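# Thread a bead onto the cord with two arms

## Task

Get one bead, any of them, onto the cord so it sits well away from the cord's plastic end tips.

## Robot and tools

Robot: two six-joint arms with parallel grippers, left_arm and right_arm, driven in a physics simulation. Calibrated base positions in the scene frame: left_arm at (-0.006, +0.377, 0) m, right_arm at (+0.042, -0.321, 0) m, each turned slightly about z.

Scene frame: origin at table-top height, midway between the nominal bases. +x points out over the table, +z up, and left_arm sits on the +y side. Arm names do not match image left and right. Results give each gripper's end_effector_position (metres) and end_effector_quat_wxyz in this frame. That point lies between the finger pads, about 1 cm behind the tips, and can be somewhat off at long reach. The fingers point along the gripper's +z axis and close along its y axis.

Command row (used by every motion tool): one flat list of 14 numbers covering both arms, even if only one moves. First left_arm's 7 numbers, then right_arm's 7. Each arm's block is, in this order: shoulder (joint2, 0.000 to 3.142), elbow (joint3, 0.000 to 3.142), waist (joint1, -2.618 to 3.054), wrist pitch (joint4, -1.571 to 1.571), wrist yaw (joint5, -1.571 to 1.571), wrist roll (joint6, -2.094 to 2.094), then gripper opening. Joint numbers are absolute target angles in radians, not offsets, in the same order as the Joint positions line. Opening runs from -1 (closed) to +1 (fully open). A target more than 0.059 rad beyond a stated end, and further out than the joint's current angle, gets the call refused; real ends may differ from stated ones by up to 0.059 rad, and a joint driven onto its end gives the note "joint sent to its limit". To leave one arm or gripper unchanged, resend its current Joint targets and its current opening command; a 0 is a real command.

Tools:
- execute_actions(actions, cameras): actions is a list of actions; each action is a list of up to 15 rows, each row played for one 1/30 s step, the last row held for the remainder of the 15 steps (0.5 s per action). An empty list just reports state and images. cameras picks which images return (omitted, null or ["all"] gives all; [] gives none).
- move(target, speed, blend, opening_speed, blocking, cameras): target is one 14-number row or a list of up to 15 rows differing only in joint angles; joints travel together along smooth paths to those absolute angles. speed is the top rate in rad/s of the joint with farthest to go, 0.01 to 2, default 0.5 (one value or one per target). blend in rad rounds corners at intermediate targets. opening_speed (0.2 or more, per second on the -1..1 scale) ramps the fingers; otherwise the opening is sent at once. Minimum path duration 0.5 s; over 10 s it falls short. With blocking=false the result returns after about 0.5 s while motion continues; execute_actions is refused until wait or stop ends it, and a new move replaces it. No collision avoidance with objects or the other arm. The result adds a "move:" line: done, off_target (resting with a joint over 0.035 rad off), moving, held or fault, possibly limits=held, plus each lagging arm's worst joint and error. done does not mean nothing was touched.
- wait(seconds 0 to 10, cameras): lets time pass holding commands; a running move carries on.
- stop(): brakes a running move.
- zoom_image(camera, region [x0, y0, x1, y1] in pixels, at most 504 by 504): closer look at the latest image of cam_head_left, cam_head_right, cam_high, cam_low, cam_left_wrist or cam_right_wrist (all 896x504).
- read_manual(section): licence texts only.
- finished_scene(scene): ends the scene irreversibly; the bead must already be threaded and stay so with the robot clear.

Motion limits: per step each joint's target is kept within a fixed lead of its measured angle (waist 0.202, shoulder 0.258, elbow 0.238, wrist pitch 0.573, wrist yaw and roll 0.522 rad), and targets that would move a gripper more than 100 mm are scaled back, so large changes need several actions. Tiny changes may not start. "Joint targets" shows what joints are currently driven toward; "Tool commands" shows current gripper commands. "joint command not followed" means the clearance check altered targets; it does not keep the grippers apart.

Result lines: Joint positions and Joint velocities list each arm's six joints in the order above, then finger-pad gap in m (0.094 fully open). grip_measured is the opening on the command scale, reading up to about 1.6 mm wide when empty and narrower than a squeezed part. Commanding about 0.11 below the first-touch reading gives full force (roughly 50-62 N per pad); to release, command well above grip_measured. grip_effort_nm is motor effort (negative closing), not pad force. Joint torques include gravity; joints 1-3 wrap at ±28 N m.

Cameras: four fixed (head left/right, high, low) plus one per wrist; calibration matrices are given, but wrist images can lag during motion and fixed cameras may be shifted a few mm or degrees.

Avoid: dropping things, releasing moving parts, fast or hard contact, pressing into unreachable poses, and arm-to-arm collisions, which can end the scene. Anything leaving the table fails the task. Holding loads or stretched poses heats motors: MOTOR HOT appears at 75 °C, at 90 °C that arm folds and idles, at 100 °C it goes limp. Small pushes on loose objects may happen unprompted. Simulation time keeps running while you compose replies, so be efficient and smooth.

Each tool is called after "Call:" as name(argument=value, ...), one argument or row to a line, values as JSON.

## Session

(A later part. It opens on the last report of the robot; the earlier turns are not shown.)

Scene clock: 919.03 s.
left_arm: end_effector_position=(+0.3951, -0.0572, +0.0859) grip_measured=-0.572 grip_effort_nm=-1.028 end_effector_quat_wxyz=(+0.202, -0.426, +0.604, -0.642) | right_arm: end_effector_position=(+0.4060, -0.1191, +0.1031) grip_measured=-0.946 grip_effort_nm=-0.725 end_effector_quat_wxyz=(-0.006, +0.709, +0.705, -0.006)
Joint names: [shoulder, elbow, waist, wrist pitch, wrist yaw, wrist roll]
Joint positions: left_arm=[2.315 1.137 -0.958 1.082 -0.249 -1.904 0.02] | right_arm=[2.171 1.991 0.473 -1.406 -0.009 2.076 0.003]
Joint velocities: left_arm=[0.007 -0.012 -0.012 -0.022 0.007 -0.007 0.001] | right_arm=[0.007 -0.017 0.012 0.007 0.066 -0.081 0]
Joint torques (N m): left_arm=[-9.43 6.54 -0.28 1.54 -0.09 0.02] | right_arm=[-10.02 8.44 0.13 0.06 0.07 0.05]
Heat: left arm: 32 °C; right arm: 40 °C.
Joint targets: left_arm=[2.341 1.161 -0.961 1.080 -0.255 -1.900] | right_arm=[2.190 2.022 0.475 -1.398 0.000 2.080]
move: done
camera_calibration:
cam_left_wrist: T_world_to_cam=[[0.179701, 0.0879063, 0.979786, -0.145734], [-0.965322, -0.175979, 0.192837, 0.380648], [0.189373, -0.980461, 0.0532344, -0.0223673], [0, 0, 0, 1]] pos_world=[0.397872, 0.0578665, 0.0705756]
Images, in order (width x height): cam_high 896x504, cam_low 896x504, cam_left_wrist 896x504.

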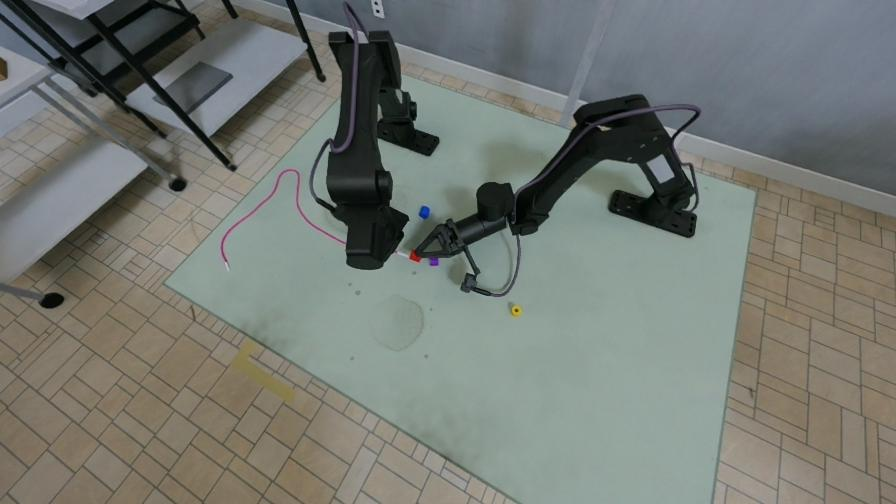

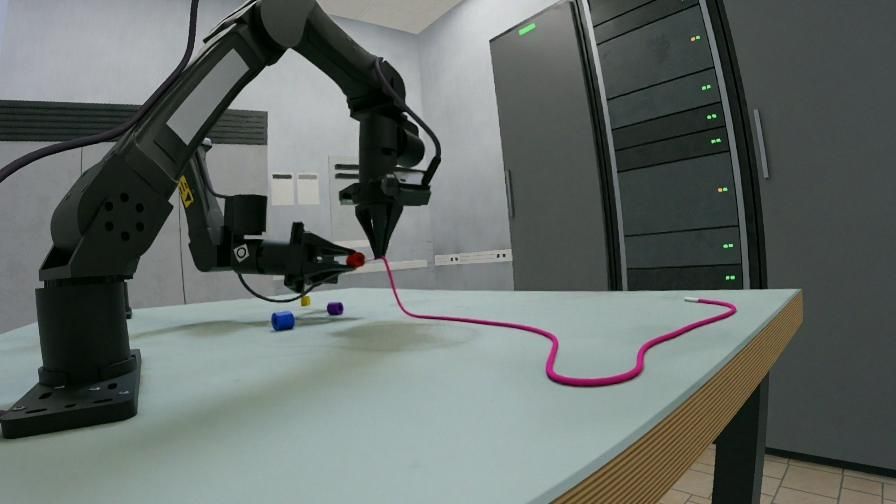

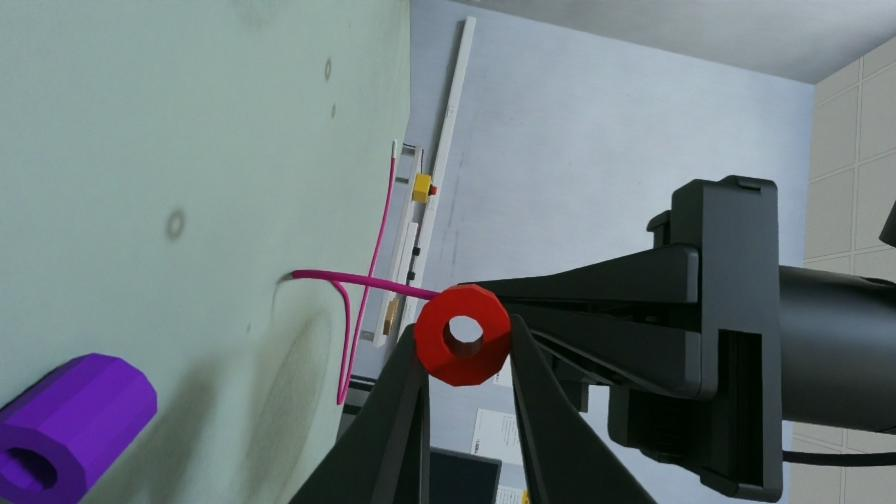

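Call:
move(
  target=[2.3405,1.161,-0.961,1.08,-0.255,-1.90,-0.66,2.187,2.022,0.475,-1.43,0,2.08,-0.95],
  speed=0.2,
  cameras=["cam_left_wrist","cam_high","cam_low"],
)

Call:
zoom_image(
  camera="cam_left_wrist",
  region=[390, 260, 520, 390],
)

Call:
zoom_image(
  camera="cam_high",
  region=[360, 220, 460, 280],
)

Call:
zoom_image(
  camera="cam_low",
  region=[320, 220, 440, 290],
)

Scene clock: 943.50 s.
left_arm: end_effector_position=(+0.3951, -0.0572, +0.0859) grip_measured=-0.572 grip_effort_nm=-1.038 end_effector_quat_wxyz=(+0.202, -0.426, +0.604, -0.642) | right_arm: end_effector_position=(+0.4063, -0.1189, +0.1031) grip_measured=-0.948 grip_effort_nm=-0.950 end_effector_quat_wxyz=(-0.006, +0.709, +0.705, -0.006)
Joint names: [shoulder, elbow, waist, wrist pitch, wrist yaw, wrist roll]
Joint positions: left_arm=[2.315 1.137 -0.958 1.082 -0.249 -1.904 0.02] | right_arm=[2.171 1.991 0.473 -1.405 -0.009 2.076 0.002]
Joint velocities: left_arm=[-0.017 -0.002 -0.022 0.037 0.007 -0.007 -0.001] | right_arm=[-0.022 0.002 -0.002 -0.051 -0.051 0.051 -0.003]
Joint torques (N m): left_arm=[-9.46 6.54 -0.28 1.54 -0.09 0.03] | right_arm=[-10.24 8.38 0.14 -0.26 0.08 0.03]
Heat: left arm: 32 °C; right arm: 39 °C.
Joint targets: left_arm=[2.341 1.161 -0.961 1.080 -0.255 -1.900] | right_arm=[2.187 2.022 0.475 -1.430 0.000 2.080]
move: done
camera_calibration:
cam_left_wrist: T_world_to_cam=[[0.179701, 0.0879063, 0.979786, -0.145734], [-0.965322, -0.175979, 0.192837, 0.380648], [0.189373, -0.980461, 0.0532344, -0.0223673], [0, 0, 0, 1]] pos_world=[0.397872, 0.0578665, 0.0705756]
Images, in order (width x height): cam_high 896x504, cam_low 896x504, cam_left_wrist 896x504.

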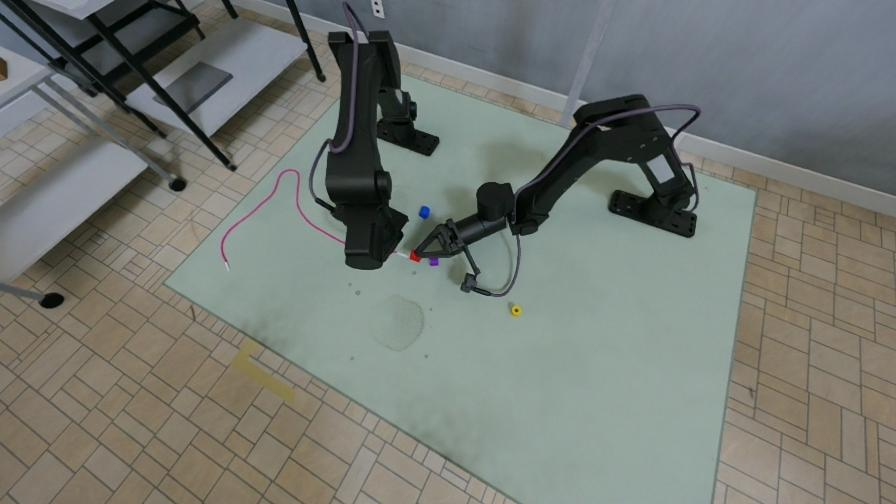

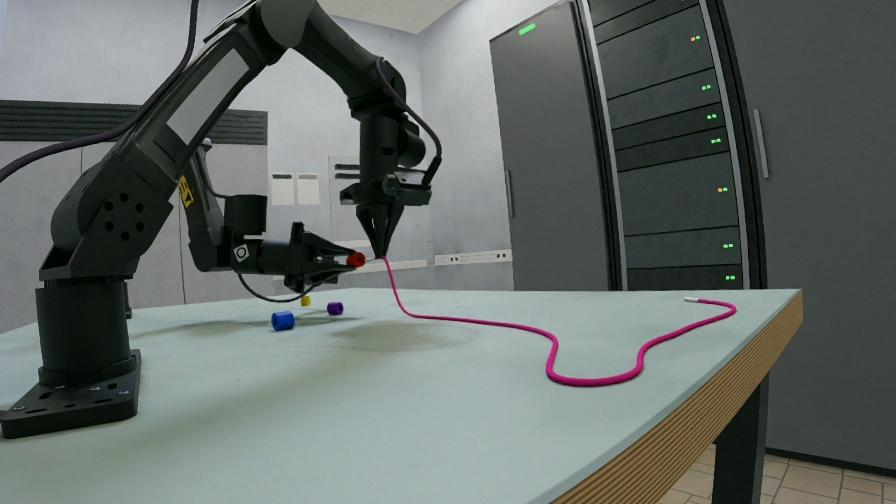

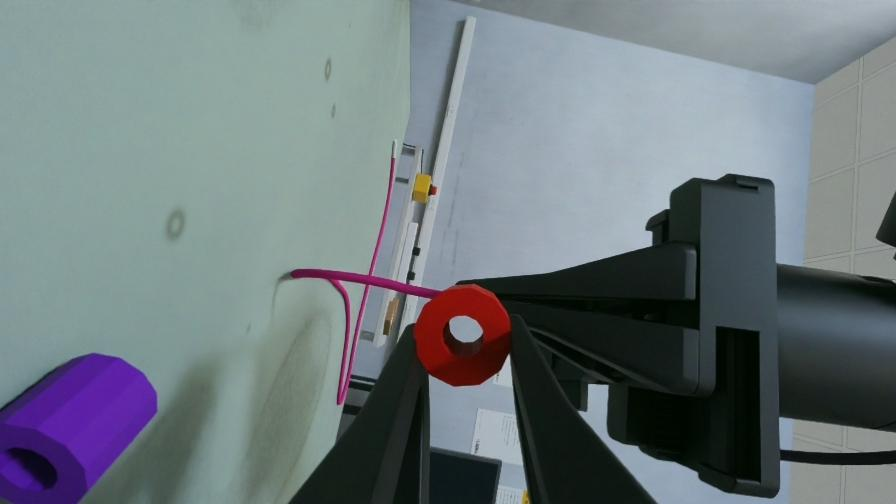

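Scaled by 3.877 from the camera's 896x504 image, which has a finer 1280x720 frame.

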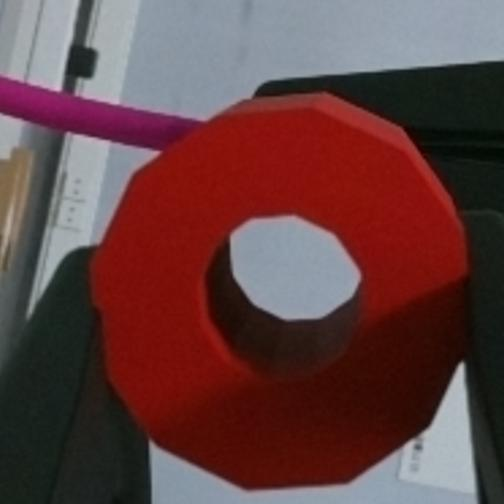

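Scaled by 5.040 from the camera's 896x504 image, which has a finer 1280x720 frame.

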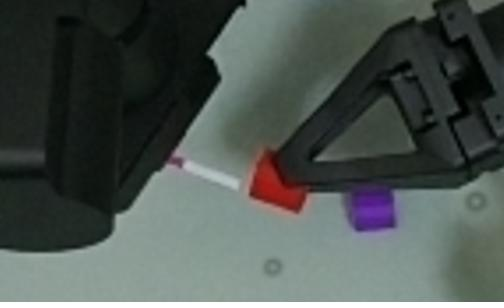

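Scaled by 4.200 from the camera's 896x504 image, which has a finer 1280x720 frame.

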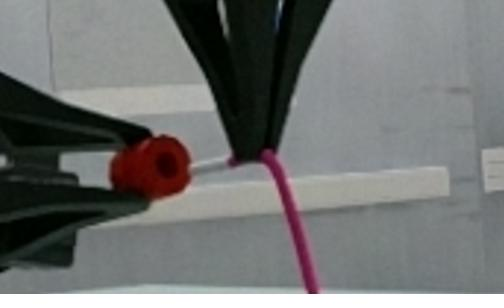

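Call:
move(
  target=[2.3405,1.161,-0.961,1.08,-0.255,-1.90,-0.66,2.18,2.022,0.475,-1.46,0,2.08,-0.95],
  speed=0.2,
  cameras=["cam_left_wrist","cam_high","cam_low"],
)

Call:
zoom_image(
  camera="cam_left_wrist",
  region=[390, 260, 520, 390],
)

Call:
zoom_image(
  camera="cam_high",
  region=[360, 220, 460, 280],
)

Call:
zoom_image(
  camera="cam_low",
  region=[320, 220, 440, 290],
)

Scene clock: 950.87 s.
left_arm: end_effector_position=(+0.3951, -0.0572, +0.0859) grip_measured=-0.572 grip_effort_nm=-1.028 end_effector_quat_wxyz=(+0.202, -0.426, +0.604, -0.642) | right_arm: end_effector_position=(+0.4010, -0.1218, +0.1032) grip_measured=-0.949 grip_effort_nm=-0.637 end_effector_quat_wxyz=(-0.010, +0.709, +0.705, -0.017)
Joint names: [shoulder, elbow, waist, wrist pitch, wrist yaw, wrist roll]
Joint positions: left_arm=[2.315 1.137 -0.958 1.082 -0.249 -1.904 0.02] | right_arm=[2.171 1.991 0.473 -1.429 -0.009 2.076 0.002]
Joint velocities: left_arm=[-0.012 -0.017 -0.017 0.007 0.022 0.022 0] | right_arm=[-0.012 0.002 0.007 -0.022 0.007 -0.037 0.013]
Joint torques (N m): left_arm=[-9.44 6.53 -0.28 1.54 -0.08 0.02] | right_arm=[-10.67 8.42 0.16 -0.37 0.06 0.06]
Heat: left arm: 32 °C; right arm: 39 °C.
Joint targets: left_arm=[2.341 1.161 -0.961 1.080 -0.255 -1.900] | right_arm=[2.180 2.022 0.475 -1.460 0.000 2.080]
move: done
camera_calibration:
cam_left_wrist: T_world_to_cam=[[0.179701, 0.0879063, 0.979786, -0.145734], [-0.965322, -0.175979, 0.192837, 0.380648], [0.189373, -0.980461, 0.0532344, -0.0223673], [0, 0, 0, 1]] pos_world=[0.397872, 0.0578665, 0.0705756]
Images, in order (width x height): cam_high 896x504, cam_low 896x504, cam_left_wrist 896x504.

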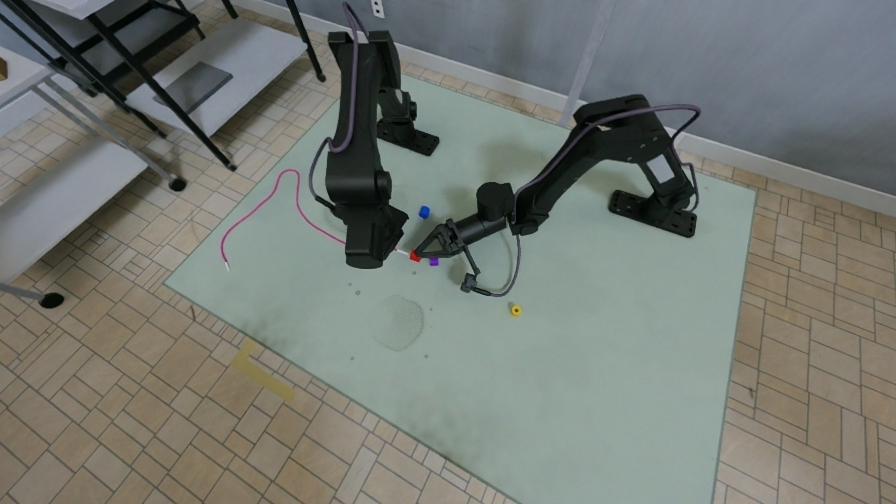

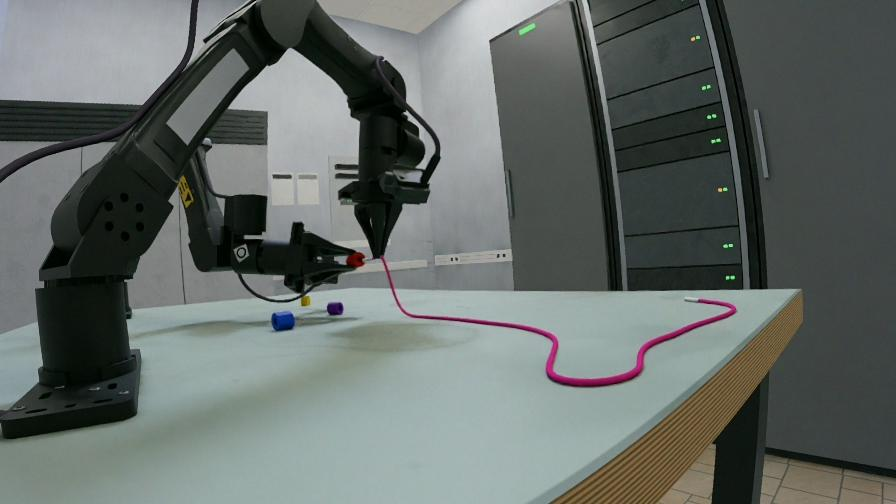

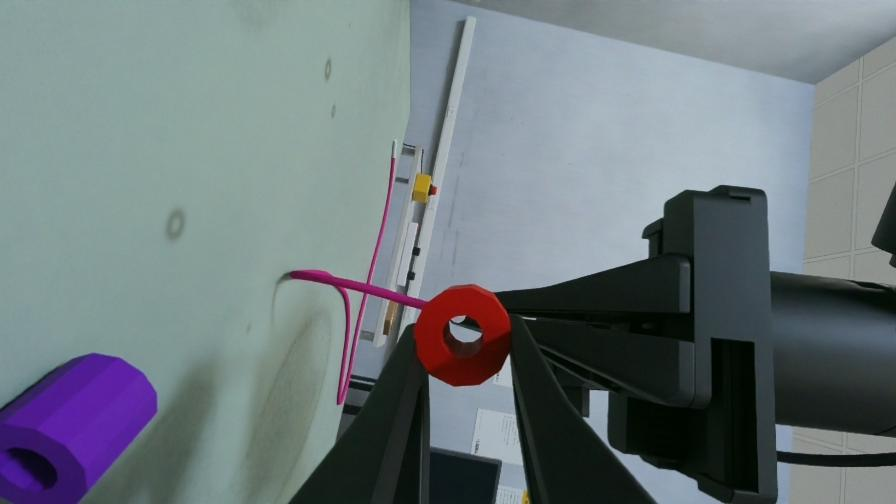

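Scaled by 3.877 from the camera's 896x504 image, which has a finer 1280x720 frame.

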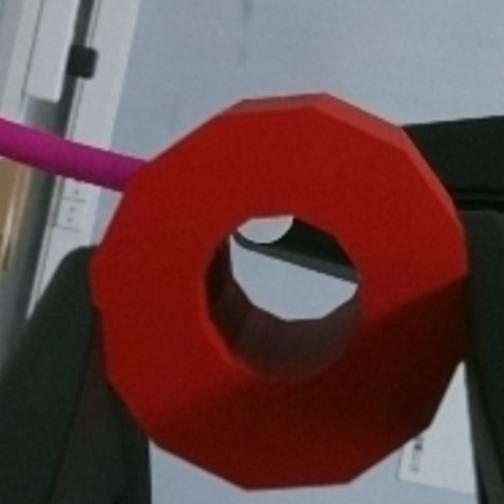

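Scaled by 5.040 from the camera's 896x504 image, which has a finer 1280x720 frame.

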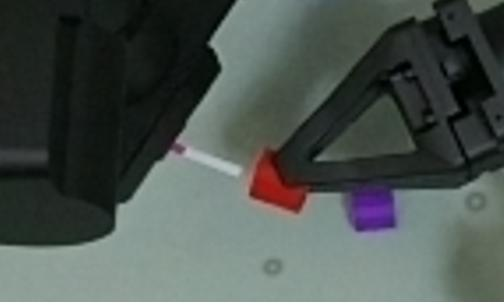

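Scaled by 4.200 from the camera's 896x504 image, which has a finer 1280x720 frame.

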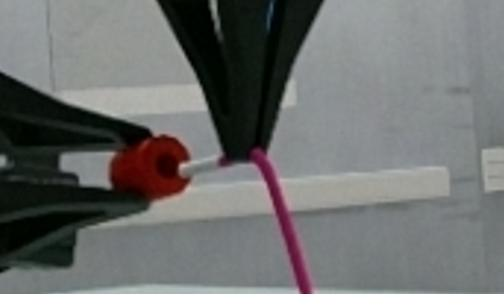

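Call:
move(
  target=[2.3405,1.161,-0.961,1.08,-0.255,-1.90,-0.66,2.122,2.022,0.475,-1.46,0,2.08,-0.95],
  speed=0.2,
  cameras=["cam_left_wrist","cam_high"],
)

Call:
zoom_image(
  camera="cam_left_wrist",
  region=[390, 260, 520, 390],
)

Call:
zoom_image(
  camera="cam_high",
  region=[360, 220, 460, 280],
)

Scene clock: 961.70 s.
left_arm: end_effector_position=(+0.3951, -0.0572, +0.0859) grip_measured=-0.572 grip_effort_nm=-1.033 end_effector_quat_wxyz=(+0.202, -0.426, +0.604, -0.642) | right_arm: end_effector_position=(+0.4009, -0.1219, +0.1033) grip_measured=-0.946 grip_effort_nm=-0.930 end_effector_quat_wxyz=(-0.010, +0.709, +0.705, -0.018)
Joint names: [shoulder, elbow, waist, wrist pitch, wrist yaw, wrist roll]
Joint positions: left_arm=[2.315 1.137 -0.958 1.082 -0.249 -1.904 0.02] | right_arm=[2.171 1.991 0.473 -1.43 -0.009 2.076 0.003]
Joint velocities: left_arm=[-0.007 -0.002 -0.002 -0.037 0.066 -0.037 0] | right_arm=[-0.002 0.002 -0.002 0.081 -0.022 -0.022 -0.003]
Joint torques (N m): left_arm=[-9.46 6.54 -0.27 1.54 -0.09 0.03] | right_arm=[-15.35 8.39 0.2 -0.37 0.06 0.05]
Heat: left arm: 32 °C; right arm: 40 °C.
Joint targets: left_arm=[2.341 1.161 -0.961 1.080 -0.255 -1.900] | right_arm=[2.122 2.022 0.475 -1.460 0.000 2.080]
move: off_target (right_arm); right_arm: the shoulder is farthest, 0.049 rad from its target
camera_calibration:
cam_left_wrist: T_world_to_cam=[[0.179701, 0.0879063, 0.979786, -0.145734], [-0.965322, -0.175979, 0.192837, 0.380648], [0.189373, -0.980461, 0.0532344, -0.0223673], [0, 0, 0, 1]] pos_world=[0.397872, 0.0578665, 0.0705756]
Images, in order (width x height): cam_high 896x504, cam_left_wrist 896x504.

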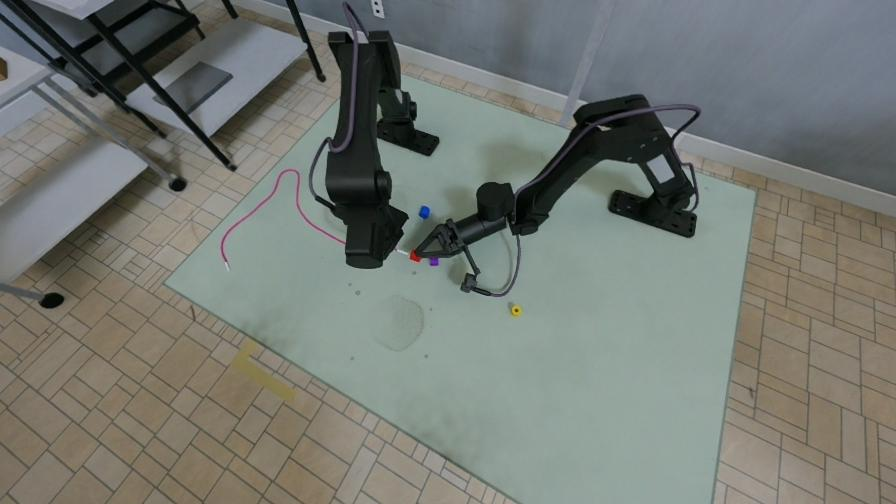

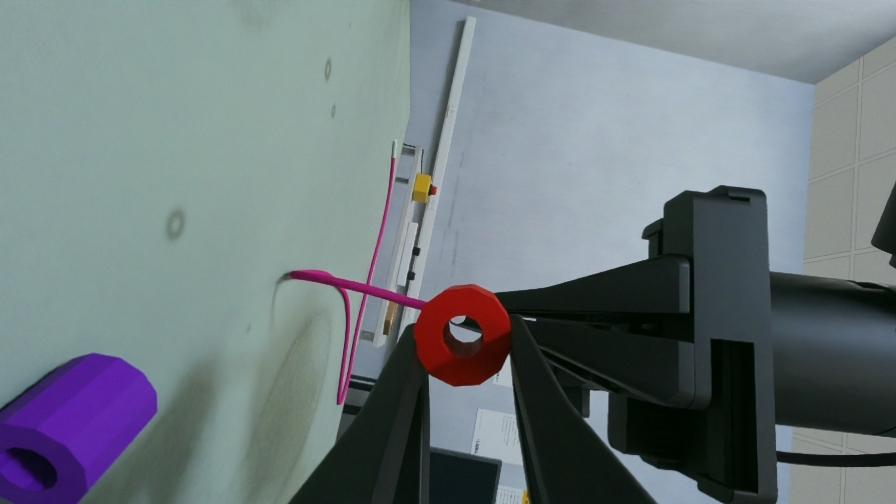

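Scaled by 3.877 from the camera's 896x504 image, which has a finer 1280x720 frame.

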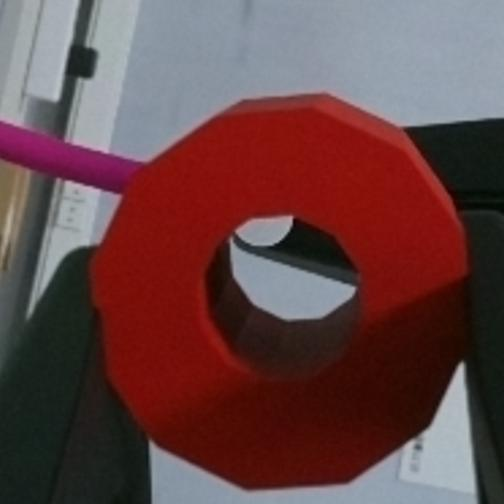

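Scaled by 5.040 from the camera's 896x504 image, which has a finer 1280x720 frame.

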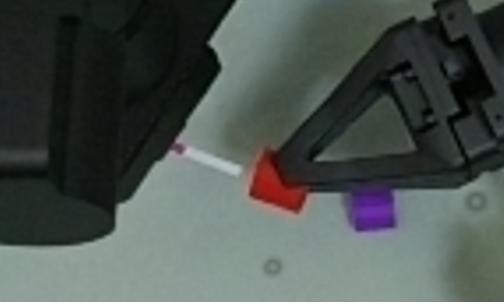

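Call:
move(
  target=[2.3405,1.161,-0.961,1.08,-0.255,-1.90,-0.66,2.108,2.022,0.475,-1.46,0,2.08,-0.95],
  speed=0.2,
  cameras=["cam_left_wrist"],
)

Call:
zoom_image(
  camera="cam_left_wrist",
  region=[390, 260, 520, 390],
)

Scene clock: 968.77 s.
left_arm: end_effector_position=(+0.3951, -0.0572, +0.0859) grip_measured=-0.572 grip_effort_nm=-1.023 end_effector_quat_wxyz=(+0.202, -0.426, +0.604, -0.642) | right_arm: end_effector_position=(+0.4010, -0.1218, +0.1104) grip_measured=-0.946 grip_effort_nm=-0.696 end_effector_quat_wxyz=(-0.007, +0.709, +0.705, -0.009)
Joint names: [shoulder, elbow, waist, wrist pitch, wrist yaw, wrist roll]
Joint positions: left_arm=[2.315 1.137 -0.958 1.082 -0.249 -1.904 0.02] | right_arm=[2.153 1.991 0.473 -1.43 -0.009 2.076 0.003]
Joint velocities: left_arm=[0.007 -0.002 0.012 0.007 0.022 0.022 0] | right_arm=[-0.017 0.007 0.007 -0.066 0.051 0.051 -0.002]
Joint torques (N m): left_arm=[-9.46 6.53 -0.28 1.54 -0.1 0.03] | right_arm=[-14.86 8.32 0.1 -0.33 0.1 0.06]
Heat: left arm: 32 °C; right arm: 42 °C.
Joint targets: left_arm=[2.341 1.161 -0.961 1.080 -0.255 -1.900] | right_arm=[2.108 2.022 0.475 -1.460 0.000 2.080]
move: off_target (right_arm); right_arm: the shoulder is farthest, 0.045 rad from its target
camera_calibration:
cam_left_wrist: T_world_to_cam=[[0.179701, 0.0879063, 0.979786, -0.145734], [-0.965322, -0.175979, 0.192837, 0.380648], [0.189373, -0.980461, 0.0532344, -0.0223673], [0, 0, 0, 1]] pos_world=[0.397872, 0.0578665, 0.0705756]
Images, in order (width x height): cam_left_wrist 896x504.

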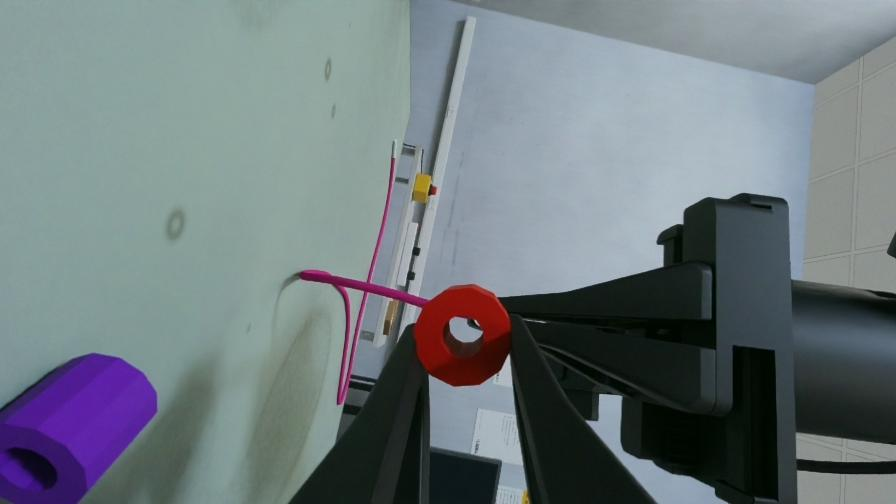

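Scaled by 3.877 from the camera's 896x504 image, which has a finer 1280x720 frame.

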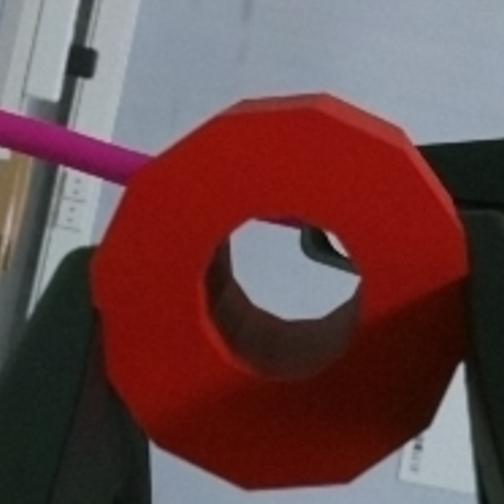

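Call:
move(
  target=[2.3405,1.161,-0.961,1.11,-0.255,-1.90,-0.66,2.108,2.022,0.475,-1.46,0,2.08,-0.95],
  speed=0.2,
  cameras=["cam_left_wrist"],
)

Call:
zoom_image(
  camera="cam_left_wrist",
  region=[390, 260, 520, 390],
)

Scene clock: 980.73 s.
left_arm: end_effector_position=(+0.3952, -0.0574, +0.0884) grip_measured=-0.572 grip_effort_nm=-1.028 end_effector_quat_wxyz=(+0.202, -0.425, +0.601, -0.646) | right_arm: end_effector_position=(+0.4010, -0.1218, +0.1104) grip_measured=-0.946 grip_effort_nm=-0.911 end_effector_quat_wxyz=(-0.007, +0.709, +0.705, -0.009)
Joint names: [shoulder, elbow, waist, wrist pitch, wrist yaw, wrist roll]
Joint positions: left_arm=[2.315 1.137 -0.958 1.092 -0.249 -1.904 0.02] | right_arm=[2.153 1.991 0.473 -1.43 -0.009 2.076 0.003]
Joint velocities: left_arm=[-0.002 0.007 0.007 0.095 -0.081 -0.037 0] | right_arm=[-0.002 -0.007 0.007 0.022 -0.037 -0.022 0.001]
Joint torques (N m): left_arm=[-9.44 6.53 -0.28 1.7 -0.08 0.03] | right_arm=[-14.89 8.39 0.13 -0.34 0.08 0.05]
Heat: left arm: 32 °C; right arm: 41 °C.
Joint targets: left_arm=[2.341 1.161 -0.961 1.110 -0.255 -1.900] | right_arm=[2.108 2.022 0.475 -1.460 0.000 2.080]
move: off_target (right_arm); right_arm: the shoulder is farthest, 0.045 rad from its target
camera_calibration:
cam_left_wrist: T_world_to_cam=[[0.173434, 0.095819, 0.980173, -0.14529], [-0.966539, -0.174441, 0.188074, 0.381264], [0.189003, -0.979994, 0.0623589, -0.0233379], [0, 0, 0, 1]] pos_world=[0.398116, 0.0575584, 0.0721588]
Images, in order (width x height): cam_left_wrist 896x504.

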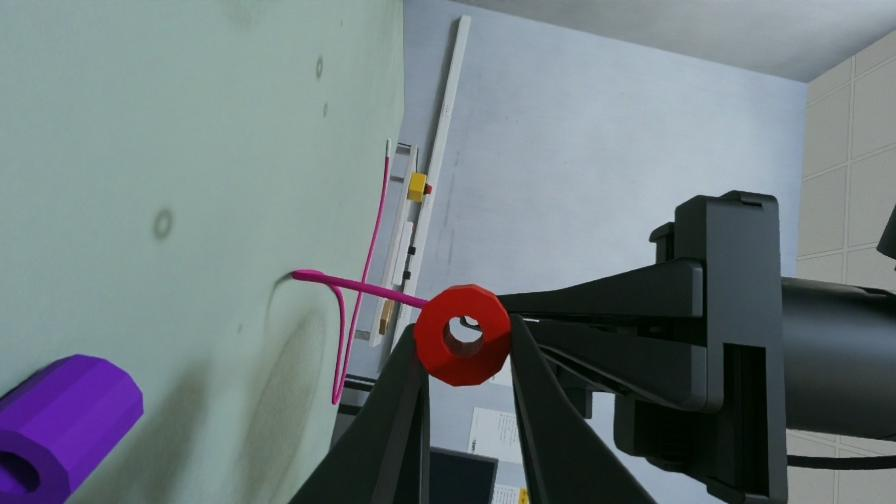

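Scaled by 3.877 from the camera's 896x504 image, which has a finer 1280x720 frame.

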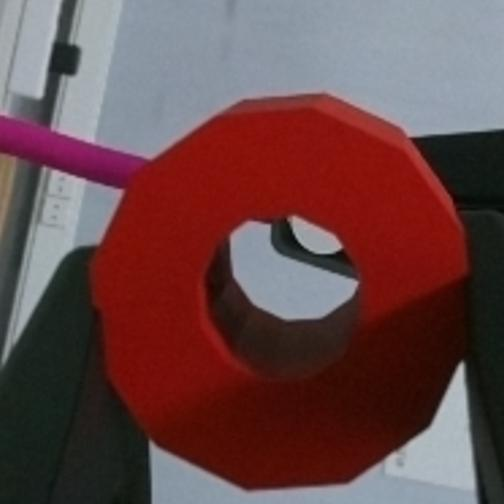

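Call:
move(
  target=[2.3405,1.161,-0.961,1.11,-0.255,-1.90,-0.66,2.108,2.022,0.503,-1.395,0,2.08,-0.95],
  speed=0.1,
  cameras=["cam_left_wrist","cam_high","cam_low"],
)

Call:
zoom_image(
  camera="cam_left_wrist",
  region=[390, 260, 520, 390],
)

Call:
zoom_image(
  camera="cam_high",
  region=[360, 220, 460, 280],
)

Call:
zoom_image(
  camera="cam_low",
  region=[320, 220, 440, 290],
)

Scene clock: 992.93 s.
left_arm: end_effector_position=(+0.3952, -0.0574, +0.0887) grip_measured=-0.572 grip_effort_nm=-1.028 end_effector_quat_wxyz=(+0.203, -0.425, +0.600, -0.646) | right_arm: end_effector_position=(+0.4020, -0.1102, +0.1104) grip_measured=-0.949 grip_effort_nm=-0.974 end_effector_quat_wxyz=(-0.004, +0.701, +0.714, +0.004)
Joint names: [shoulder, elbow, waist, wrist pitch, wrist yaw, wrist roll]
Joint positions: left_arm=[2.315 1.137 -0.958 1.093 -0.249 -1.904 0.02] | right_arm=[2.153 1.991 0.497 -1.403 -0.009 2.076 0.002]
Joint velocities: left_arm=[0.002 -0.017 -0.002 0.022 0.022 -0.037 0] | right_arm=[-0.002 -0.002 0.002 0.007 -0.022 -0.007 -0.001]
Joint torques (N m): left_arm=[-9.44 6.56 -0.27 1.7 -0.09 0.02] | right_arm=[-14.9 8.44 0.58 0.11 0.08 0.06]
Heat: left arm: 32 °C; right arm: 40 °C.
Joint targets: left_arm=[2.341 1.161 -0.961 1.110 -0.255 -1.900] | right_arm=[2.108 2.022 0.503 -1.395 0.000 2.080]
move: off_target (right_arm); right_arm: the shoulder is farthest, 0.045 rad from its target
camera_calibration:
cam_left_wrist: T_world_to_cam=[[0.172737, 0.0966984, 0.98021, -0.14524], [-0.966673, -0.174272, 0.187544, 0.381332], [0.188959, -0.979938, 0.0633723, -0.0234455], [0, 0, 0, 1]] pos_world=[0.398142, 0.057525, 0.0723349]
Images, in order (width x height): cam_high 896x504, cam_low 896x504, cam_left_wrist 896x504.

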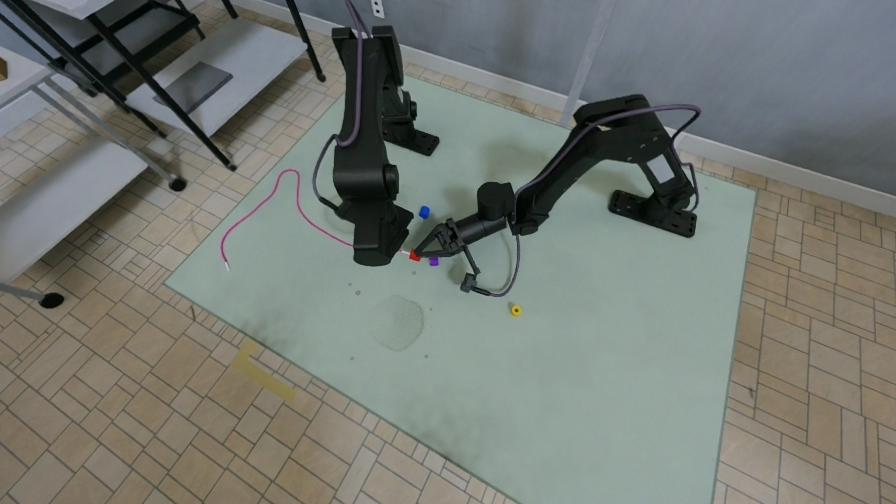

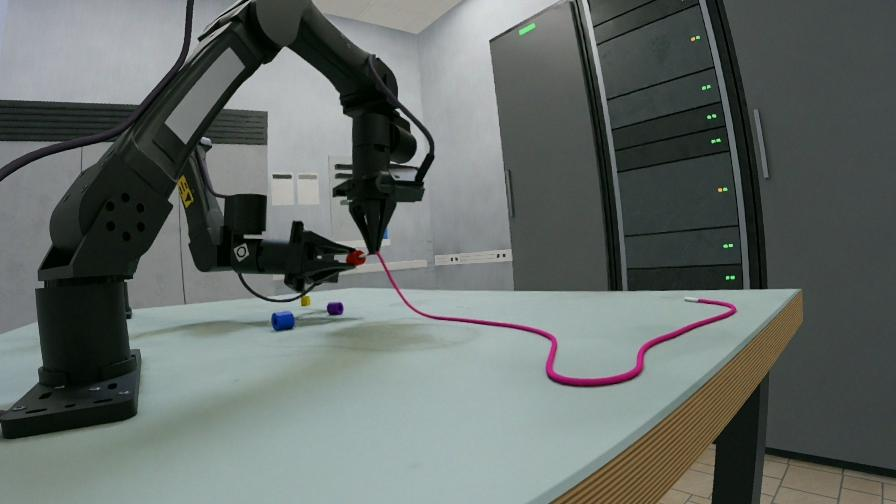

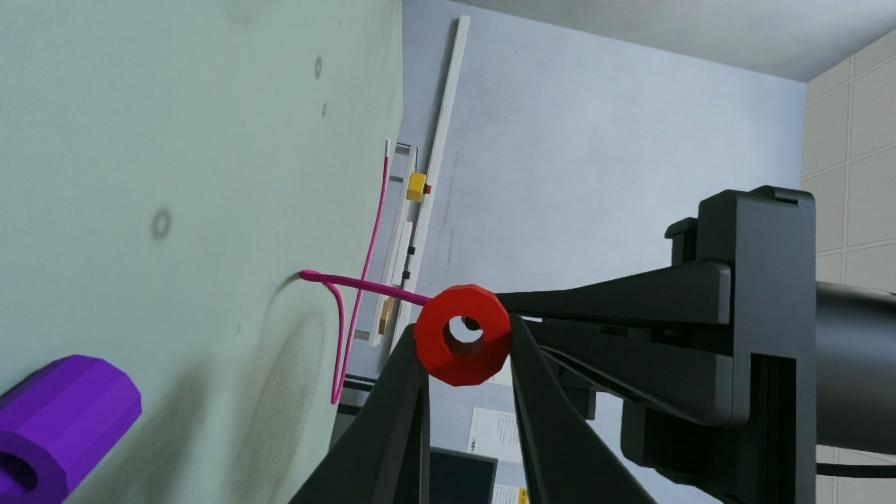

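Scaled by 3.877 from the camera's 896x504 image, which has a finer 1280x720 frame.

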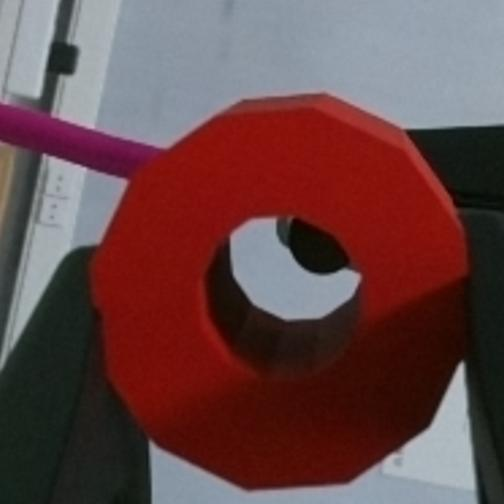

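Scaled by 5.040 from the camera's 896x504 image, which has a finer 1280x720 frame.

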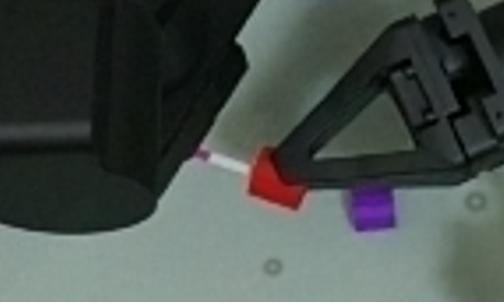

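Scaled by 4.200 from the camera's 896x504 image, which has a finer 1280x720 frame.

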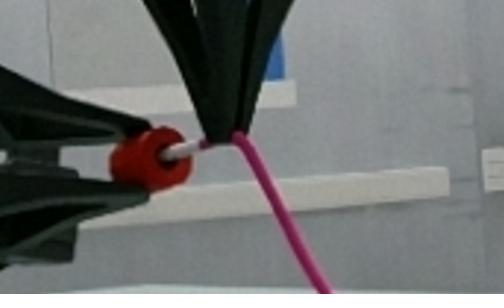

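Call:
move(
  target=[2.3405,1.161,-0.961,1.12,-0.255,-1.90,-0.66,2.108,2.022,0.527,-1.37,0,2.08,-0.95],
  speed=0.1,
  cameras=["cam_left_wrist","cam_high","cam_low"],
)

Call:
zoom_image(
  camera="cam_left_wrist",
  region=[390, 260, 520, 390],
)

Call:
zoom_image(
  camera="cam_high",
  region=[360, 220, 460, 280],
)

Call:
zoom_image(
  camera="cam_low",
  region=[320, 220, 440, 290],
)

Scene clock: 1011.93 s.
left_arm: end_effector_position=(+0.3953, -0.0576, +0.0909) grip_measured=-0.572 grip_effort_nm=-1.028 end_effector_quat_wxyz=(+0.203, -0.424, +0.598, -0.650) | right_arm: end_effector_position=(+0.4017, -0.0982, +0.1105) grip_measured=-0.946 grip_effort_nm=-0.725 end_effector_quat_wxyz=(-0.001, +0.692, +0.722, +0.015)
Joint names: [shoulder, elbow, waist, wrist pitch, wrist yaw, wrist roll]
Joint positions: left_arm=[2.315 1.137 -0.958 1.103 -0.249 -1.904 0.02] | right_arm=[2.153 1.991 0.521 -1.379 -0.009 2.076 0.003]
Joint velocities: left_arm=[-0.007 -0.012 0.002 0.007 -0.066 0.037 0] | right_arm=[-0.002 -0.002 0.027 -0.022 0.022 -0.081 -0.001]
Joint torques (N m): left_arm=[-9.44 6.54 -0.27 1.71 -0.09 0.02] | right_arm=[-14.98 8.43 0.5 0.13 0.08 0.03]
Heat: left arm: 32 °C; right arm: 40 °C.
Joint targets: left_arm=[2.341 1.161 -0.961 1.120 -0.255 -1.900] | right_arm=[2.108 2.022 0.527 -1.370 0.000 2.080]
move: off_target (right_arm); right_arm: the shoulder is farthest, 0.045 rad from its target
camera_calibration:
cam_left_wrist: T_world_to_cam=[[0.167165, 0.103734, 0.980457, -0.144835], [-0.967727, -0.172941, 0.183292, 0.381879], [0.188575, -0.979454, 0.0714768, -0.0243033], [0, 0, 0, 1]] pos_world=[0.398349, 0.0572632, 0.0737459]
Images, in order (width x height): cam_high 896x504, cam_low 896x504, cam_left_wrist 896x504.

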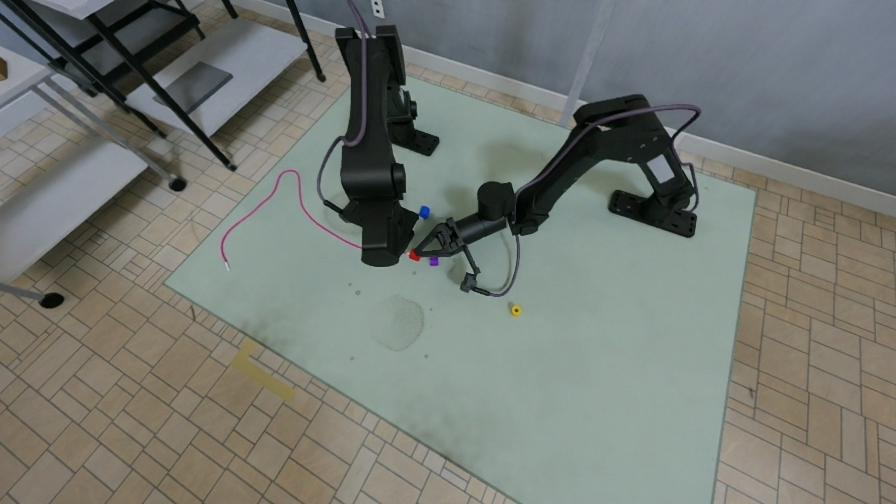

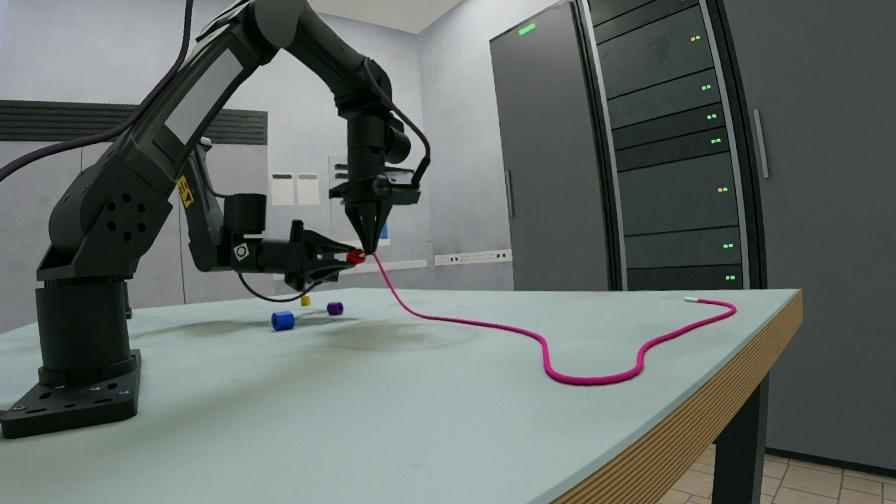

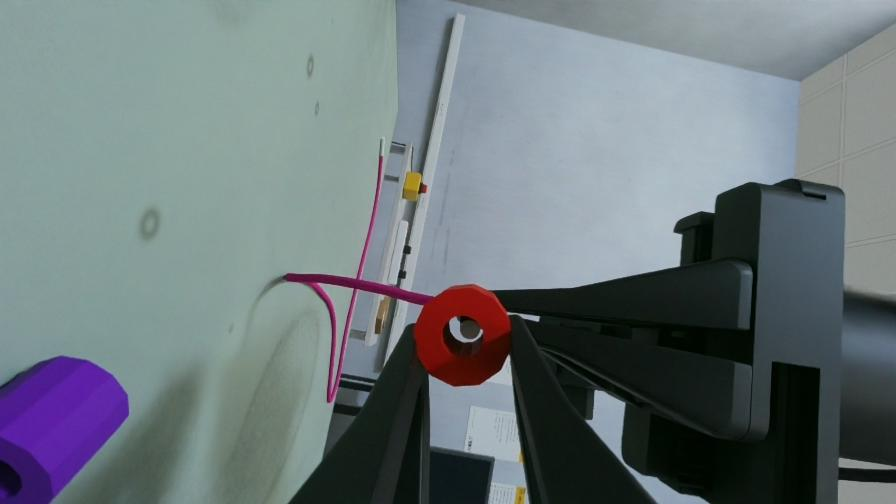

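Scaled by 3.877 from the camera's 896x504 image, which has a finer 1280x720 frame.

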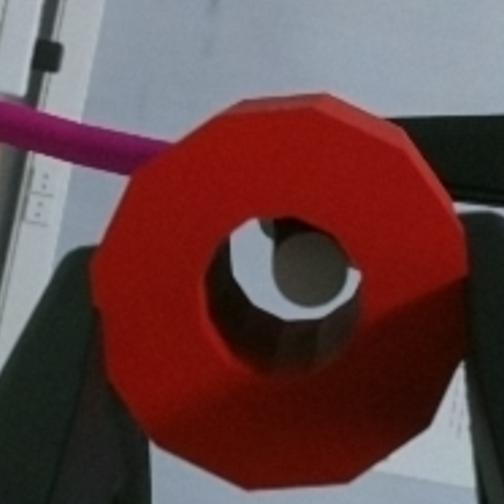

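Scaled by 5.040 from the camera's 896x504 image, which has a finer 1280x720 frame.

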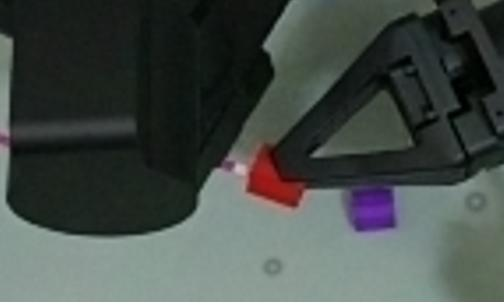

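Scaled by 4.200 from the camera's 896x504 image, which has a finer 1280x720 frame.

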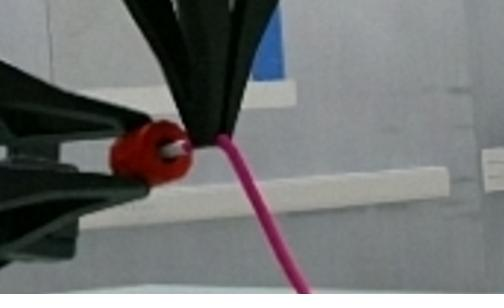

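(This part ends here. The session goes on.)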